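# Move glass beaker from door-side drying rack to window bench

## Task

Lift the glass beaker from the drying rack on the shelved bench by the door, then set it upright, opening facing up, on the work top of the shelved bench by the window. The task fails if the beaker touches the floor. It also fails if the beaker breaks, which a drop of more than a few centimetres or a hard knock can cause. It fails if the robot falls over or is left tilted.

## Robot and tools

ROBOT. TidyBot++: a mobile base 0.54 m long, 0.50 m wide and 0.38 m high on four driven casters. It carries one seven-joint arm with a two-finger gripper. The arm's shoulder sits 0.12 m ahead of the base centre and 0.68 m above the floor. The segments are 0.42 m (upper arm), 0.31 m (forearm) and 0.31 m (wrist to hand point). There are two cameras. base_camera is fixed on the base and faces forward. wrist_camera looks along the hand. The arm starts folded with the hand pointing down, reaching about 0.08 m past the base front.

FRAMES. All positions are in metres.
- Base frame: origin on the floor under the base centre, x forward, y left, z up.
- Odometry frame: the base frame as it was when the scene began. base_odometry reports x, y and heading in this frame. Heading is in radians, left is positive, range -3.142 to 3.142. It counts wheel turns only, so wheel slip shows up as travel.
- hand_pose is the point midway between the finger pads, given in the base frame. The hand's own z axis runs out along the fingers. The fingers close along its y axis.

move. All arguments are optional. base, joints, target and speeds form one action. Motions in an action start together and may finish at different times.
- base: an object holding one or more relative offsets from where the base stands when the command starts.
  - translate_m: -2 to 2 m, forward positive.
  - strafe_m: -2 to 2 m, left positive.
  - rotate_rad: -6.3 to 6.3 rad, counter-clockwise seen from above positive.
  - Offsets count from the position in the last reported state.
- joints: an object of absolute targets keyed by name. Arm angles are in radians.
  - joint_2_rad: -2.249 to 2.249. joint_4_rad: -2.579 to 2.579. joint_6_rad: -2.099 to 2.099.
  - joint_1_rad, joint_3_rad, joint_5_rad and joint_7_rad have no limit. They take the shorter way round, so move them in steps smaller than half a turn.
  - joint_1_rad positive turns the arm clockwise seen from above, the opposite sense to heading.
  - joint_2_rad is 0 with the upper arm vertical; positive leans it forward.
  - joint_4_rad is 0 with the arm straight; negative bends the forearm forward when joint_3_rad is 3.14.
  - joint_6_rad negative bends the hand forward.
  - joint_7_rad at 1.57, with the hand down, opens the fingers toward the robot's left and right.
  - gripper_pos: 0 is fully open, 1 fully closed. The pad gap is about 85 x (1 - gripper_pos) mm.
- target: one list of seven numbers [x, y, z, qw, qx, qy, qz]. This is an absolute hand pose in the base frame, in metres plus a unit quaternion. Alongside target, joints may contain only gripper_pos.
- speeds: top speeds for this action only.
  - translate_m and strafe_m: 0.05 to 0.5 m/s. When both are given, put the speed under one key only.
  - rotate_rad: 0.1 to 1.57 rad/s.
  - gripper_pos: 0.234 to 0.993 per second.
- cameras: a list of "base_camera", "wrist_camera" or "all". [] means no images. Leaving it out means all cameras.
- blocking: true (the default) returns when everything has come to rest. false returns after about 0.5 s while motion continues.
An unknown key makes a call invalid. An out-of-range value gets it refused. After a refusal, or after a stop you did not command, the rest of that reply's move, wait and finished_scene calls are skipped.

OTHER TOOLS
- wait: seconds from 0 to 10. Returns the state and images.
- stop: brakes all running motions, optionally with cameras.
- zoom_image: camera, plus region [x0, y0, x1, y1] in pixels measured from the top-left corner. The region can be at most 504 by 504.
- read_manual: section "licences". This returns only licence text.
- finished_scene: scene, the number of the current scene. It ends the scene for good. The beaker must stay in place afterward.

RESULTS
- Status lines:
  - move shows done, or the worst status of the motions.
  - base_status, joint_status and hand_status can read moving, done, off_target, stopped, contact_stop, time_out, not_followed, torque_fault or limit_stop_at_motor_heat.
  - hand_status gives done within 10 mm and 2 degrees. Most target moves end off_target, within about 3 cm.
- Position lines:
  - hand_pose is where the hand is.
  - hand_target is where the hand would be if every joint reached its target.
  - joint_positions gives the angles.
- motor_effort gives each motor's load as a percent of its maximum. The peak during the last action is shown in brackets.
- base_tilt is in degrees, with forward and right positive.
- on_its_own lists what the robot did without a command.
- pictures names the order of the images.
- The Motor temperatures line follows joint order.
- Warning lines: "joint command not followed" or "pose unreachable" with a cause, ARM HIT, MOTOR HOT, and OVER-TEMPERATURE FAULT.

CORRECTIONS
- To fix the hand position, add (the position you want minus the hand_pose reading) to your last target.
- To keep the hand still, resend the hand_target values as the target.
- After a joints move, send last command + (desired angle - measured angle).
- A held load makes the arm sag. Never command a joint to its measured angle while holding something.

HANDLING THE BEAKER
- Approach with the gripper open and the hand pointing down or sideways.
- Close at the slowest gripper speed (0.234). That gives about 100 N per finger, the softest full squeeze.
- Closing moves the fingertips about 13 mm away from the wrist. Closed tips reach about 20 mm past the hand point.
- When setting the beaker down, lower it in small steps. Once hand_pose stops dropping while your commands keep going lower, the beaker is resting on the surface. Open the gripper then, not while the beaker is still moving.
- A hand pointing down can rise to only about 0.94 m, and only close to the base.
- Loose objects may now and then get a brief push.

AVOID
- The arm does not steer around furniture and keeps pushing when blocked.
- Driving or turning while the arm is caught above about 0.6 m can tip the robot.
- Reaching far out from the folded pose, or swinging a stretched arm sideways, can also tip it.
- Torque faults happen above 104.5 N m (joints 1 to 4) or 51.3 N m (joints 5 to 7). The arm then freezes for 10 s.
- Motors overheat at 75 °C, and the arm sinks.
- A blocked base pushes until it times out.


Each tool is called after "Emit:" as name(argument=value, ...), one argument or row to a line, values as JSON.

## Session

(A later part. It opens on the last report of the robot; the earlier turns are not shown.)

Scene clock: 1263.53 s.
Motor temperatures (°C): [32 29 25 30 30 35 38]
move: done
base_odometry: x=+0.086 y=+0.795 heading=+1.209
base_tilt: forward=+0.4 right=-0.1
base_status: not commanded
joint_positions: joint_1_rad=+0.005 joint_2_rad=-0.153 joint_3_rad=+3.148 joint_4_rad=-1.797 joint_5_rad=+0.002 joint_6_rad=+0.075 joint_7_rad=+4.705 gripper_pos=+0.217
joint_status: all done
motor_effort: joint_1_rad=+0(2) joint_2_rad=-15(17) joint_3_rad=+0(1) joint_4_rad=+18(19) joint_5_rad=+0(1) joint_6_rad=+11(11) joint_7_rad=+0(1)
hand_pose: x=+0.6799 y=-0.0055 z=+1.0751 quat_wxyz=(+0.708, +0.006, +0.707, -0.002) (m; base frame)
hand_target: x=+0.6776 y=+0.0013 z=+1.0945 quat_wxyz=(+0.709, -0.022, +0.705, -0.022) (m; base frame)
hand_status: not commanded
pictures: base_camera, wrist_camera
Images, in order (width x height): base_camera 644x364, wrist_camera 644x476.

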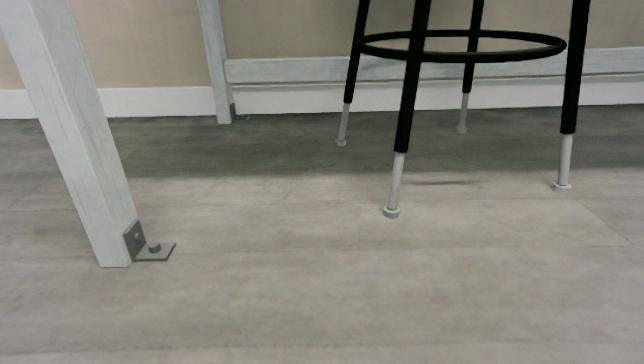

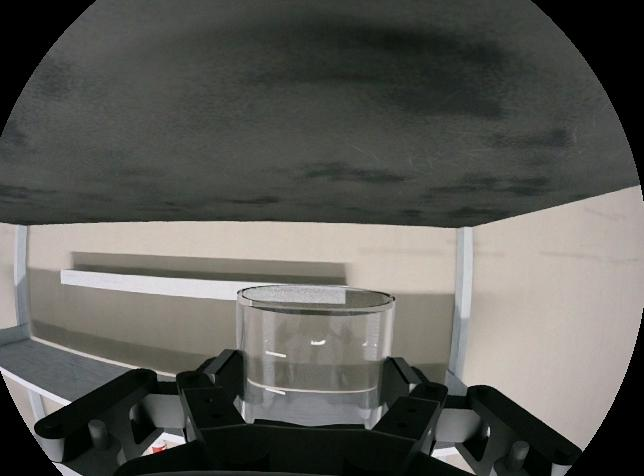

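Emit:
move(
  joints={"joint_4_rad": -2.06, "joint_6_rad": 0.373},
  cameras=[],
)

Emit:
move(
  joints={"joint_4_rad": -2.105, "joint_6_rad": 0.418},
  cameras=["wrist_camera"],
)

Scene clock: 1294.10 s.
Motor temperatures (°C): [32 29 25 30 30 35 38]
move: done
base_odometry: x=+0.086 y=+0.795 heading=+1.209
base_tilt: forward=+0.4 right=-0.1
base_status: not commanded
joint_positions: joint_1_rad=+0.005 joint_2_rad=-0.153 joint_3_rad=+3.148 joint_4_rad=-2.039 joint_5_rad=+0.002 joint_6_rad=+0.303 joint_7_rad=+4.706 gripper_pos=+0.217
joint_status: all done
motor_effort: joint_1_rad=+1(1) joint_2_rad=-15(16) joint_3_rad=+1(1) joint_4_rad=+18(20) joint_5_rad=+0(1) joint_6_rad=+10(11) joint_7_rad=+0(0)
hand_pose: x=+0.6652 y=-0.0051 z=+0.9960 quat_wxyz=(+0.703, +0.006, +0.712, -0.002) (m; base frame)
hand_target: x=+0.6604 y=+0.0013 z=+1.0092 quat_wxyz=(+0.722, -0.021, +0.691, -0.022) (m; base frame)
hand_status: not commanded
pictures: none
No camera images: "cameras" was empty.

Scene clock: 1295.07 s.
Motor temperatures (°C): [32 29 25 30 30 35 38]
move: done
base_odometry: x=+0.086 y=+0.795 heading=+1.209
base_tilt: forward=+0.4 right=-0.1
base_status: not commanded
joint_positions: joint_1_rad=+0.005 joint_2_rad=-0.153 joint_3_rad=+3.148 joint_4_rad=-2.087 joint_5_rad=+0.002 joint_6_rad=+0.353 joint_7_rad=+4.706 gripper_pos=+0.217
joint_status: all done
motor_effort: joint_1_rad=+0(1) joint_2_rad=-14(15) joint_3_rad=+0(1) joint_4_rad=+17(19) joint_5_rad=+0(0) joint_6_rad=+10(11) joint_7_rad=+0(0)
hand_pose: x=+0.6602 y=-0.0050 z=+0.9828 quat_wxyz=(+0.703, +0.006, +0.711, -0.002) (m; base frame)
hand_target: x=+0.6556 y=+0.0013 z=+0.9959 quat_wxyz=(+0.722, -0.021, +0.691, -0.022) (m; base frame)
hand_status: not commanded
pictures: wrist_camera
Images, in order (width x height): wrist_camera 644x476.

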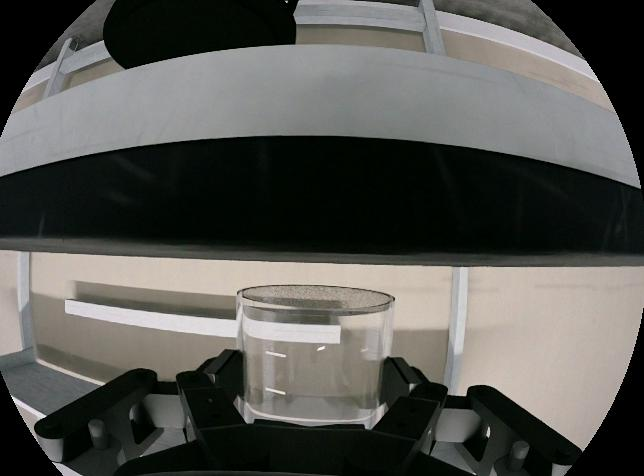

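Emit:
move(
  joints={"joint_4_rad": -2.12, "joint_6_rad": 0.432},
  cameras=[],
)

Emit:
move(
  joints={"joint_4_rad": -2.13, "joint_6_rad": 0.442},
  cameras=[],
)

Emit:
move(
  joints={"joint_4_rad": -2.14, "joint_6_rad": 0.452},
  cameras=["wrist_camera"],
)

Scene clock: 1309.80 s.
Motor temperatures (°C): [32 29 25 30 30 35 38]
move: done
base_odometry: x=+0.086 y=+0.795 heading=+1.209
base_tilt: forward=+0.4 right=-0.1
base_status: not commanded
joint_positions: joint_1_rad=+0.005 joint_2_rad=-0.153 joint_3_rad=+3.148 joint_4_rad=-2.100 joint_5_rad=+0.002 joint_6_rad=+0.367 joint_7_rad=+4.706 gripper_pos=+0.217
joint_status: all done
motor_effort: joint_1_rad=+0(1) joint_2_rad=-14(15) joint_3_rad=+0(1) joint_4_rad=+17(18) joint_5_rad=+0(1) joint_6_rad=+11(11) joint_7_rad=+0(0)
hand_pose: x=+0.6587 y=-0.0050 z=+0.9792 quat_wxyz=(+0.704, +0.006, +0.710, -0.002) (m; base frame)
hand_target: x=+0.6538 y=+0.0013 z=+0.9912 quat_wxyz=(+0.722, -0.021, +0.692, -0.022) (m; base frame)
hand_status: not commanded
pictures: none
No camera images: "cameras" was empty.

Scene clock: 1310.33 s.
Motor temperatures (°C): [32 29 25 30 30 35 38]
move: done
base_odometry: x=+0.086 y=+0.795 heading=+1.209
base_tilt: forward=+0.4 right=-0.1
base_status: not commanded
joint_positions: joint_1_rad=+0.005 joint_2_rad=-0.153 joint_3_rad=+3.148 joint_4_rad=-2.109 joint_5_rad=+0.002 joint_6_rad=+0.377 joint_7_rad=+4.706 gripper_pos=+0.217
joint_status: all done
motor_effort: joint_1_rad=+0(2) joint_2_rad=-13(15) joint_3_rad=+0(1) joint_4_rad=+17(19) joint_5_rad=+0(0) joint_6_rad=+11(11) joint_7_rad=+0(0)
hand_pose: x=+0.6577 y=-0.0049 z=+0.9769 quat_wxyz=(+0.704, +0.006, +0.710, -0.002) (m; base frame)
hand_target: x=+0.6526 y=+0.0013 z=+0.9883 quat_wxyz=(+0.722, -0.021, +0.692, -0.022) (m; base frame)
hand_status: not commanded
pictures: none
No camera images: "cameras" was empty.

Scene clock: 1310.87 s.
Motor temperatures (°C): [32 29 25 30 30 35 38]
move: done
base_odometry: x=+0.086 y=+0.795 heading=+1.209
base_tilt: forward=+0.4 right=-0.1
base_status: not commanded
joint_positions: joint_1_rad=+0.005 joint_2_rad=-0.153 joint_3_rad=+3.148 joint_4_rad=-2.119 joint_5_rad=+0.002 joint_6_rad=+0.388 joint_7_rad=+4.706 gripper_pos=+0.217
joint_status: all done
motor_effort: joint_1_rad=-1(1) joint_2_rad=-14(15) joint_3_rad=+0(1) joint_4_rad=+17(18) joint_5_rad=+0(0) joint_6_rad=+11(11) joint_7_rad=+0(0)
hand_pose: x=+0.6565 y=-0.0049 z=+0.9742 quat_wxyz=(+0.704, +0.006, +0.710, -0.002) (m; base frame)
hand_target: x=+0.6514 y=+0.0013 z=+0.9854 quat_wxyz=(+0.722, -0.021, +0.691, -0.022) (m; base frame)
hand_status: not commanded
pictures: wrist_camera
Images, in order (width x height): wrist_camera 644x476.

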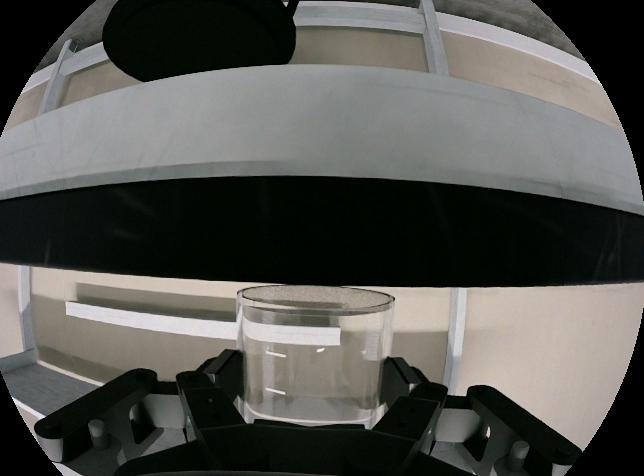

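Emit:
zoom_image(
  camera="wrist_camera",
  region=[200, 240, 440, 460],
)

Scaled by 2.100.

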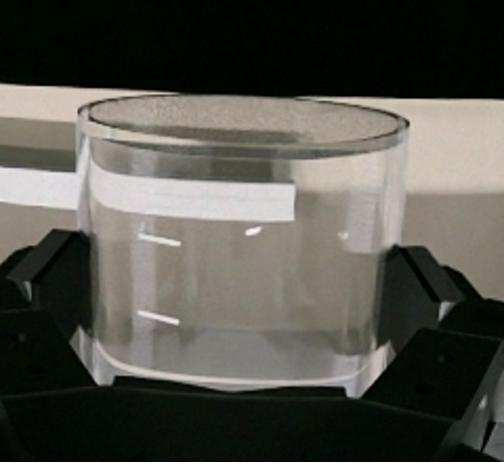

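Emit:
move(
  joints={"joint_4_rad": -2.148, "joint_6_rad": 0.46},
  cameras=[],
)

Emit:
move(
  joints={"joint_4_rad": -2.156, "joint_6_rad": 0.468},
  cameras=[],
)

Emit:
move(
  joints={"joint_4_rad": -2.164, "joint_6_rad": 0.476},
  cameras=["wrist_camera"],
)

Scene clock: 1340.03 s.
Motor temperatures (°C): [32 29 25 30 30 35 38]
move: done
base_odometry: x=+0.086 y=+0.795 heading=+1.209
base_tilt: forward=+0.3 right=-0.1
base_status: not commanded
joint_positions: joint_1_rad=+0.005 joint_2_rad=-0.153 joint_3_rad=+3.148 joint_4_rad=-2.126 joint_5_rad=+0.002 joint_6_rad=+0.395 joint_7_rad=+4.706 gripper_pos=+0.217
joint_status: all done
motor_effort: joint_1_rad=-1(1) joint_2_rad=-14(15) joint_3_rad=+1(1) joint_4_rad=+17(18) joint_5_rad=+0(1) joint_6_rad=+11(11) joint_7_rad=+0(0)
hand_pose: x=+0.6556 y=-0.0049 z=+0.9721 quat_wxyz=(+0.704, +0.006, +0.710, -0.002) (m; base frame)
hand_target: x=+0.6504 y=+0.0013 z=+0.9831 quat_wxyz=(+0.722, -0.021, +0.691, -0.022) (m; base frame)
hand_status: not commanded
pictures: none
No camera images: "cameras" was empty.

Scene clock: 1340.53 s.
Motor temperatures (°C): [32 29 25 30 30 35 38]
move: done
base_odometry: x=+0.086 y=+0.795 heading=+1.209
base_tilt: forward=+0.4 right=-0.1
base_status: not commanded
joint_positions: joint_1_rad=+0.005 joint_2_rad=-0.153 joint_3_rad=+3.148 joint_4_rad=-2.134 joint_5_rad=+0.002 joint_6_rad=+0.403 joint_7_rad=+4.706 gripper_pos=+0.217
joint_status: all done
motor_effort: joint_1_rad=-1(1) joint_2_rad=-14(15) joint_3_rad=+0(1) joint_4_rad=+17(17) joint_5_rad=+0(1) joint_6_rad=+11(11) joint_7_rad=+0(0)
hand_pose: x=+0.6546 y=-0.0049 z=+0.9698 quat_wxyz=(+0.704, +0.006, +0.710, -0.002) (m; base frame)
hand_target: x=+0.6493 y=+0.0013 z=+0.9808 quat_wxyz=(+0.722, -0.021, +0.691, -0.022) (m; base frame)
hand_status: not commanded
pictures: none
No camera images: "cameras" was empty.

Scene clock: 1341.03 s.
Motor temperatures (°C): [32 29 25 30 30 35 38]
move: done
base_odometry: x=+0.086 y=+0.795 heading=+1.209
base_tilt: forward=+0.4 right=-0.1
base_status: not commanded
joint_positions: joint_1_rad=+0.005 joint_2_rad=-0.153 joint_3_rad=+3.148 joint_4_rad=-2.142 joint_5_rad=+0.002 joint_6_rad=+0.411 joint_7_rad=+4.706 gripper_pos=+0.217
joint_status: all done
motor_effort: joint_1_rad=+0(1) joint_2_rad=-14(14) joint_3_rad=+0(1) joint_4_rad=+17(17) joint_5_rad=+0(0) joint_6_rad=+11(11) joint_7_rad=+0(0)
hand_pose: x=+0.6536 y=-0.0049 z=+0.9676 quat_wxyz=(+0.705, +0.006, +0.710, -0.002) (m; base frame)
hand_target: x=+0.6483 y=+0.0013 z=+0.9785 quat_wxyz=(+0.722, -0.021, +0.691, -0.022) (m; base frame)
hand_status: not commanded
pictures: wrist_camera
Images, in order (width x height): wrist_camera 644x476.

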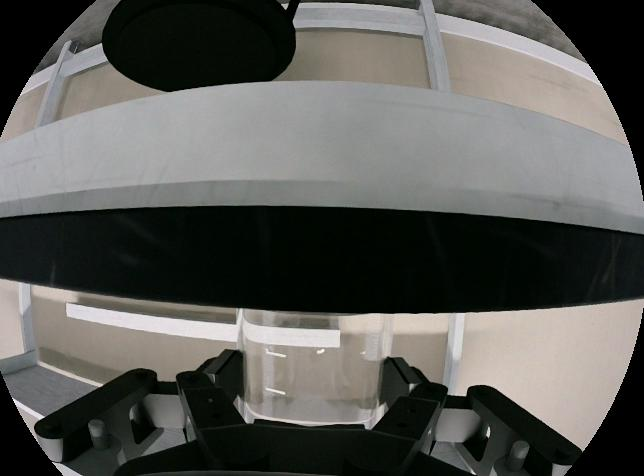

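Emit:
move(
  joints={"joint_4_rad": -2.171, "joint_6_rad": 0.483},
  cameras=[],
)

Emit:
move(
  joints={"joint_4_rad": -2.178, "joint_6_rad": 0.49},
  cameras=["wrist_camera"],
)

Emit:
zoom_image(
  camera="wrist_camera",
  region=[200, 240, 440, 460],
)

Scene clock: 1352.73 s.
Motor temperatures (°C): [32 29 25 30 30 35 38]
move: done
base_odometry: x=+0.086 y=+0.795 heading=+1.209
base_tilt: forward=+0.4 right=-0.1
base_status: not commanded
joint_positions: joint_1_rad=+0.005 joint_2_rad=-0.153 joint_3_rad=+3.148 joint_4_rad=-2.147 joint_5_rad=+0.002 joint_6_rad=+0.420 joint_7_rad=+4.706 gripper_pos=+0.217
joint_status: all done
motor_effort: joint_1_rad=+0(1) joint_2_rad=-14(15) joint_3_rad=+0(1) joint_4_rad=+17(17) joint_5_rad=+0(0) joint_6_rad=+10(11) joint_7_rad=+0(0)
hand_pose: x=+0.6530 y=-0.0048 z=+0.9674 quat_wxyz=(+0.706, +0.006, +0.708, -0.002) (m; base frame)
hand_target: x=+0.6474 y=+0.0013 z=+0.9766 quat_wxyz=(+0.722, -0.021, +0.691, -0.022) (m; base frame)
hand_status: not commanded
pictures: none
No camera images: "cameras" was empty.

Scene clock: 1353.23 s.
Motor temperatures (°C): [32 29 25 30 30 35 38]
move: done
base_odometry: x=+0.086 y=+0.795 heading=+1.209
base_tilt: forward=+0.4 right=-0.1
base_status: not commanded
joint_positions: joint_1_rad=+0.005 joint_2_rad=-0.153 joint_3_rad=+3.148 joint_4_rad=-2.152 joint_5_rad=+0.002 joint_6_rad=+0.430 joint_7_rad=+4.706 gripper_pos=+0.217
joint_status: all done
motor_effort: joint_1_rad=+0(1) joint_2_rad=-13(15) joint_3_rad=+0(2) joint_4_rad=+16(18) joint_5_rad=+0(0) joint_6_rad=+10(10) joint_7_rad=+0(0)
hand_pose: x=+0.6523 y=-0.0048 z=+0.9672 quat_wxyz=(+0.707, +0.006, +0.707, -0.002) (m; base frame)
hand_target: x=+0.6464 y=+0.0013 z=+0.9746 quat_wxyz=(+0.722, -0.021, +0.691, -0.022) (m; base frame)
hand_status: not commanded
pictures: wrist_camera
Images, in order (width x height): wrist_camera 644x476.

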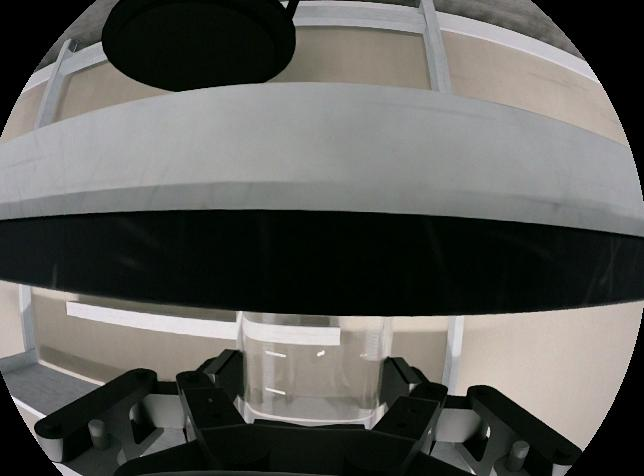

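Scaled by 2.100.

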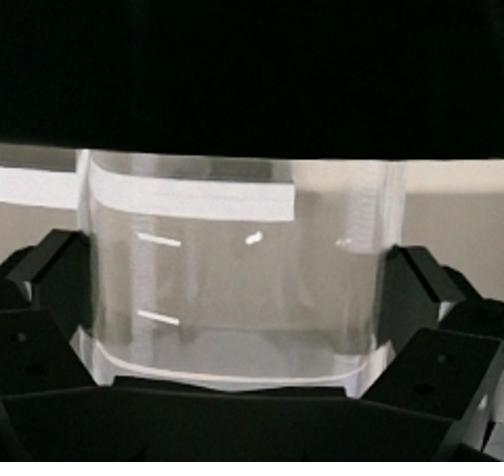

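Emit:
move(
  joints={"gripper_pos": 0.205},
  speeds={"gripper_pos": 0.234},
  cameras=["wrist_camera"],
)

Emit:
move(
  joints={"gripper_pos": 0.18},
  speeds={"gripper_pos": 0.234},
  cameras=["wrist_camera"],
)

Scene clock: 1365.47 s.
Motor temperatures (°C): [32 29 25 30 30 35 38]
move: done
base_odometry: x=+0.086 y=+0.796 heading=+1.209
base_tilt: forward=+0.4 right=-0.1
base_status: not commanded
joint_positions: joint_1_rad=+0.005 joint_2_rad=-0.153 joint_3_rad=+3.148 joint_4_rad=-2.152 joint_5_rad=+0.002 joint_6_rad=+0.430 joint_7_rad=+4.706 gripper_pos=+0.203
joint_status: all done
motor_effort: joint_1_rad=+0(1) joint_2_rad=-13(14) joint_3_rad=+1(1) joint_4_rad=+16(17) joint_5_rad=+0(0) joint_6_rad=+10(10) joint_7_rad=+0(0)
hand_pose: x=+0.6523 y=-0.0048 z=+0.9672 quat_wxyz=(+0.707, +0.006, +0.707, -0.002) (m; base frame)
hand_target: x=+0.6464 y=+0.0013 z=+0.9746 quat_wxyz=(+0.722, -0.021, +0.691, -0.022) (m; base frame)
hand_status: not commanded
pictures: wrist_camera
Images, in order (width x height): wrist_camera 644x476.

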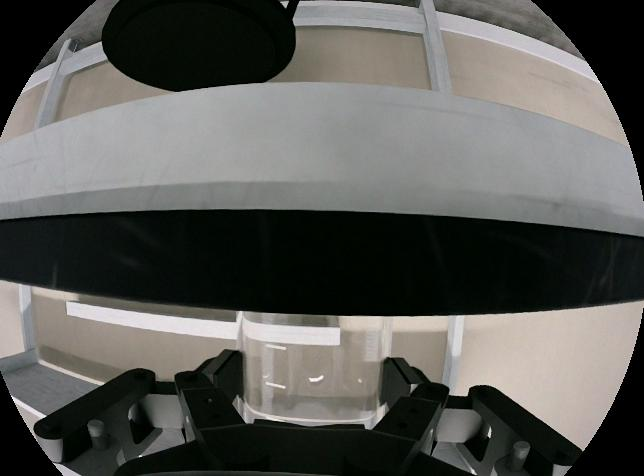

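Scene clock: 1365.90 s.
Motor temperatures (°C): [32 29 25 30 30 35 38]
move: done
base_odometry: x=+0.086 y=+0.796 heading=+1.209
base_tilt: forward=+0.3 right=-0.1
base_status: not commanded
joint_positions: joint_1_rad=+0.005 joint_2_rad=-0.153 joint_3_rad=+3.148 joint_4_rad=-2.152 joint_5_rad=+0.002 joint_6_rad=+0.432 joint_7_rad=+4.706 gripper_pos=+0.180
joint_status: all done
motor_effort: joint_1_rad=+0(1) joint_2_rad=-13(14) joint_3_rad=-1(1) joint_4_rad=+16(17) joint_5_rad=+0(0) joint_6_rad=+10(10) joint_7_rad=+0(0)
hand_pose: x=+0.6523 y=-0.0048 z=+0.9679 quat_wxyz=(+0.708, +0.006, +0.706, -0.002) (m; base frame)
hand_target: x=+0.6464 y=+0.0013 z=+0.9746 quat_wxyz=(+0.722, -0.021, +0.691, -0.022) (m; base frame)
hand_status: not commanded
pictures: wrist_camera
Images, in order (width x height): wrist_camera 644x476.

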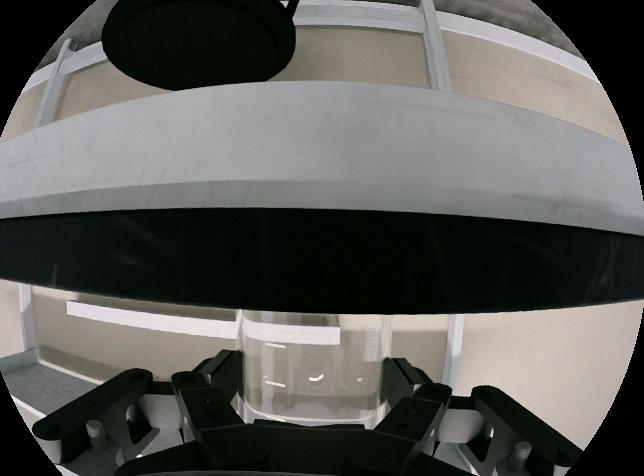

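Emit:
move(
  joints={"gripper_pos": 0.0},
  speeds={"gripper_pos": 0.3},
  cameras=["wrist_camera"],
)

Emit:
move(
  joints={"joint_4_rad": -2.085, "joint_6_rad": 0.36},
  cameras=["wrist_camera"],
)

Scene clock: 1381.97 s.
Motor temperatures (°C): [32 29 25 30 30 35 38]
move: done
base_odometry: x=+0.086 y=+0.796 heading=+1.209
base_tilt: forward=+0.3 right=-0.1
base_status: not commanded
joint_positions: joint_1_rad=+0.005 joint_2_rad=-0.153 joint_3_rad=+3.148 joint_4_rad=-2.152 joint_5_rad=+0.002 joint_6_rad=+0.432 joint_7_rad=+4.706 gripper_pos=+0.000
joint_status: all done
motor_effort: joint_1_rad=+0(1) joint_2_rad=-13(14) joint_3_rad=+1(1) joint_4_rad=+16(16) joint_5_rad=+0(1) joint_6_rad=+9(10) joint_7_rad=+0(0)
hand_pose: x=+0.6523 y=-0.0048 z=+0.9679 quat_wxyz=(+0.708, +0.006, +0.706, -0.002) (m; base frame)
hand_target: x=+0.6464 y=+0.0013 z=+0.9746 quat_wxyz=(+0.722, -0.021, +0.691, -0.022) (m; base frame)
hand_status: not commanded
pictures: wrist_camera
Images, in order (width x height): wrist_camera 644x476.

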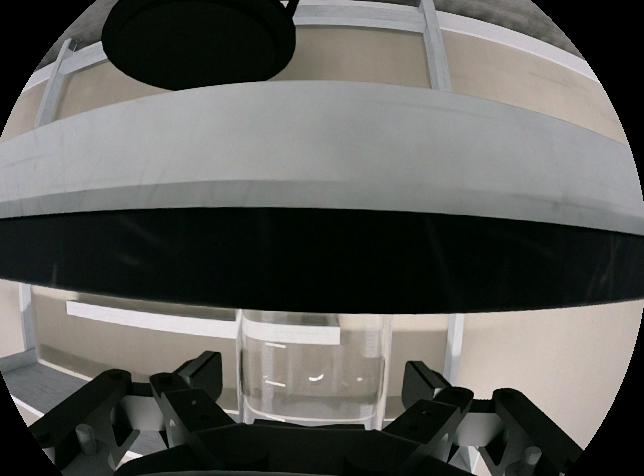

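Scene clock: 1382.87 s.
Motor temperatures (°C): [32 29 25 30 30 35 38]
move: done
base_odometry: x=+0.086 y=+0.796 heading=+1.209
base_tilt: forward=+0.4 right=+0.0
base_status: not commanded
joint_positions: joint_1_rad=+0.005 joint_2_rad=-0.153 joint_3_rad=+3.148 joint_4_rad=-2.120 joint_5_rad=+0.002 joint_6_rad=+0.399 joint_7_rad=+4.706 gripper_pos=+0.000
joint_status: all done
motor_effort: joint_1_rad=-1(1) joint_2_rad=-14(14) joint_3_rad=+0(1) joint_4_rad=+16(17) joint_5_rad=+0(0) joint_6_rad=+9(10) joint_7_rad=+0(0)
hand_pose: x=+0.6563 y=-0.0049 z=+0.9768 quat_wxyz=(+0.708, +0.006, +0.706, -0.002) (m; base frame)
hand_target: x=+0.6581 y=+0.0013 z=+0.9900 quat_wxyz=(+0.709, -0.022, +0.705, -0.022) (m; base frame)
hand_status: not commanded
pictures: wrist_camera
Images, in order (width x height): wrist_camera 644x476.

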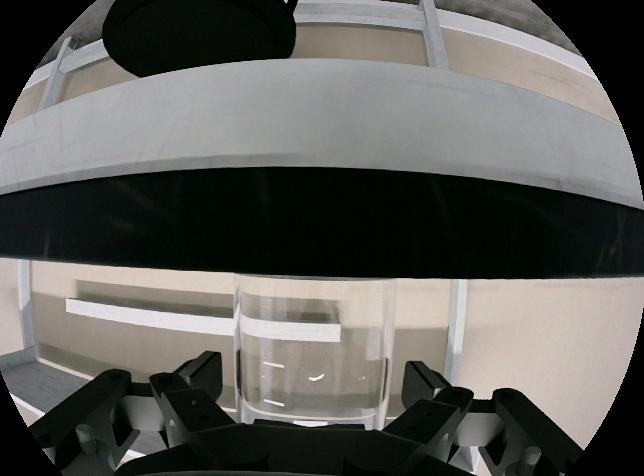

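Emit:
move(
  base={"translate_m": -0.12},
  speeds={"translate_m": 0.2},
  cameras=["wrist_camera"],
)

Emit:
move(
  base={"translate_m": -0.22},
  joints={"joint_6_rad": -0.1},
  cameras=["wrist_camera"],
)

Scene clock: 1388.87 s.
Motor temperatures (°C): [32 29 25 30 30 35 38]
move: done
base_odometry: x=+0.044 y=+0.683 heading=+1.209
base_tilt: forward=+0.3 right=-0.1
base_status: done
joint_positions: joint_1_rad=+0.005 joint_2_rad=-0.155 joint_3_rad=+3.148 joint_4_rad=-2.120 joint_5_rad=+0.002 joint_6_rad=+0.399 joint_7_rad=+4.706 gripper_pos=+0.000
joint_status: not commanded
motor_effort: joint_1_rad=+0(2) joint_2_rad=-13(16) joint_3_rad=+0(1) joint_4_rad=+16(17) joint_5_rad=+0(0) joint_6_rad=+9(10) joint_7_rad=+0(0)
hand_pose: x=+0.6557 y=-0.0049 z=+0.9779 quat_wxyz=(+0.708, +0.006, +0.706, -0.002) (m; base frame)
hand_target: x=+0.6581 y=+0.0013 z=+0.9900 quat_wxyz=(+0.709, -0.022, +0.705, -0.022) (m; base frame)
hand_status: not commanded
pictures: wrist_camera
Images, in order (width x height): wrist_camera 644x476.

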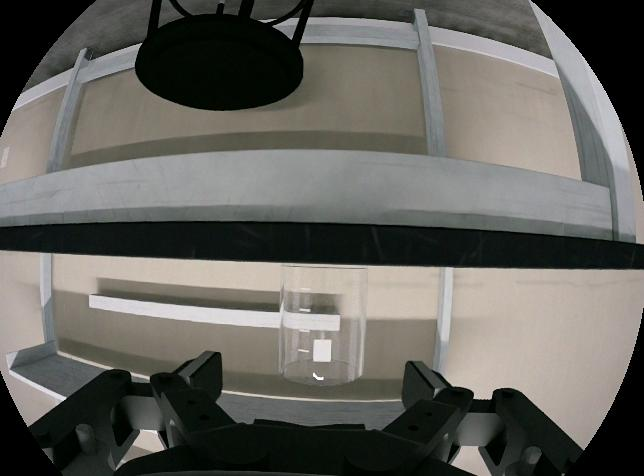

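Scene clock: 1390.50 s.
Motor temperatures (°C): [32 29 25 30 30 35 38]
move: done
base_odometry: x=-0.034 y=+0.477 heading=+1.209
base_tilt: forward=+0.4 right=-0.1
base_status: done
joint_positions: joint_1_rad=+0.005 joint_2_rad=-0.159 joint_3_rad=+3.148 joint_4_rad=-2.113 joint_5_rad=+0.002 joint_6_rad=-0.045 joint_7_rad=+4.706 gripper_pos=+0.000
joint_status: all done
motor_effort: joint_1_rad=-1(1) joint_2_rad=-13(16) joint_3_rad=+1(1) joint_4_rad=+16(17) joint_5_rad=+0(1) joint_6_rad=+8(10) joint_7_rad=+0(0)
hand_pose: x=+0.6272 y=-0.0047 z=+0.8503 quat_wxyz=(+0.541, +0.007, +0.841, -0.002) (m; base frame)
hand_target: x=+0.6265 y=+0.0013 z=+0.8516 quat_wxyz=(+0.529, -0.026, +0.848, -0.016) (m; base frame)
hand_status: not commanded
pictures: wrist_camera
Images, in order (width x height): wrist_camera 644x476.

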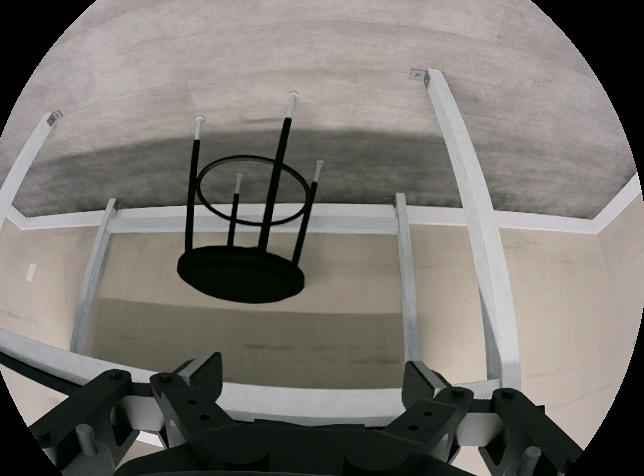

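Emit:
move(
  joints={"joint_4_rad": -1.15, "joint_6_rad": -0.8},
  cameras=["wrist_camera"],
)

Emit:
zoom_image(
  camera="wrist_camera",
  region=[240, 170, 400, 330],
)

Scene clock: 1409.57 s.
Motor temperatures (°C): [32 29 25 30 30 35 38]
move: done
base_odometry: x=-0.034 y=+0.477 heading=+1.209
base_tilt: forward=+0.4 right=-0.1
base_status: not commanded
joint_positions: joint_1_rad=+0.005 joint_2_rad=-0.159 joint_3_rad=+3.148 joint_4_rad=-1.192 joint_5_rad=+0.002 joint_6_rad=-0.737 joint_7_rad=+4.706 gripper_pos=+0.000
joint_status: all done
motor_effort: joint_1_rad=-1(2) joint_2_rad=-11(15) joint_3_rad=+0(1) joint_4_rad=+15(18) joint_5_rad=+0(1) joint_6_rad=+9(10) joint_7_rad=+0(0)
hand_pose: x=+0.6277 y=-0.0055 z=+1.1964 quat_wxyz=(+0.633, +0.007, +0.774, -0.002) (m; base frame)
hand_target: x=+0.6186 y=+0.0013 z=+1.2020 quat_wxyz=(+0.625, -0.024, +0.780, -0.019) (m; base frame)
hand_status: not commanded
pictures: wrist_camera
Images, in order (width x height): wrist_camera 644x476.

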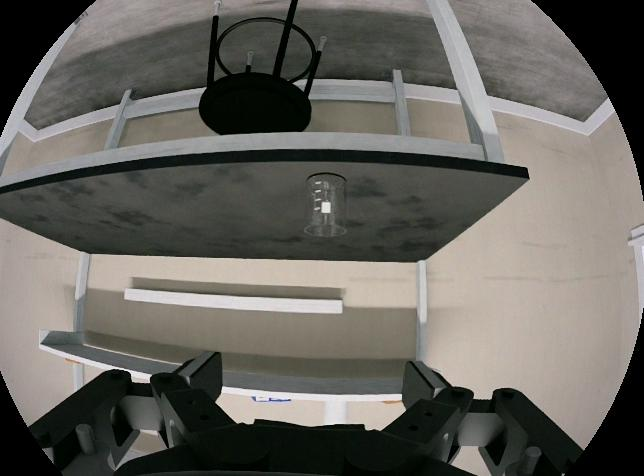

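Scaled by 3.150.

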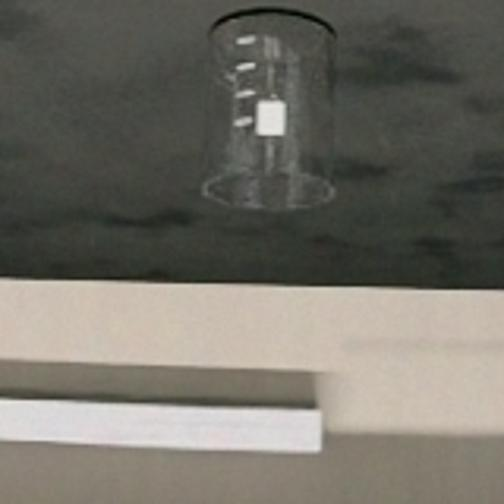

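Emit:
finished_scene(
  scene=2,
)

The scene is finished: the task was done.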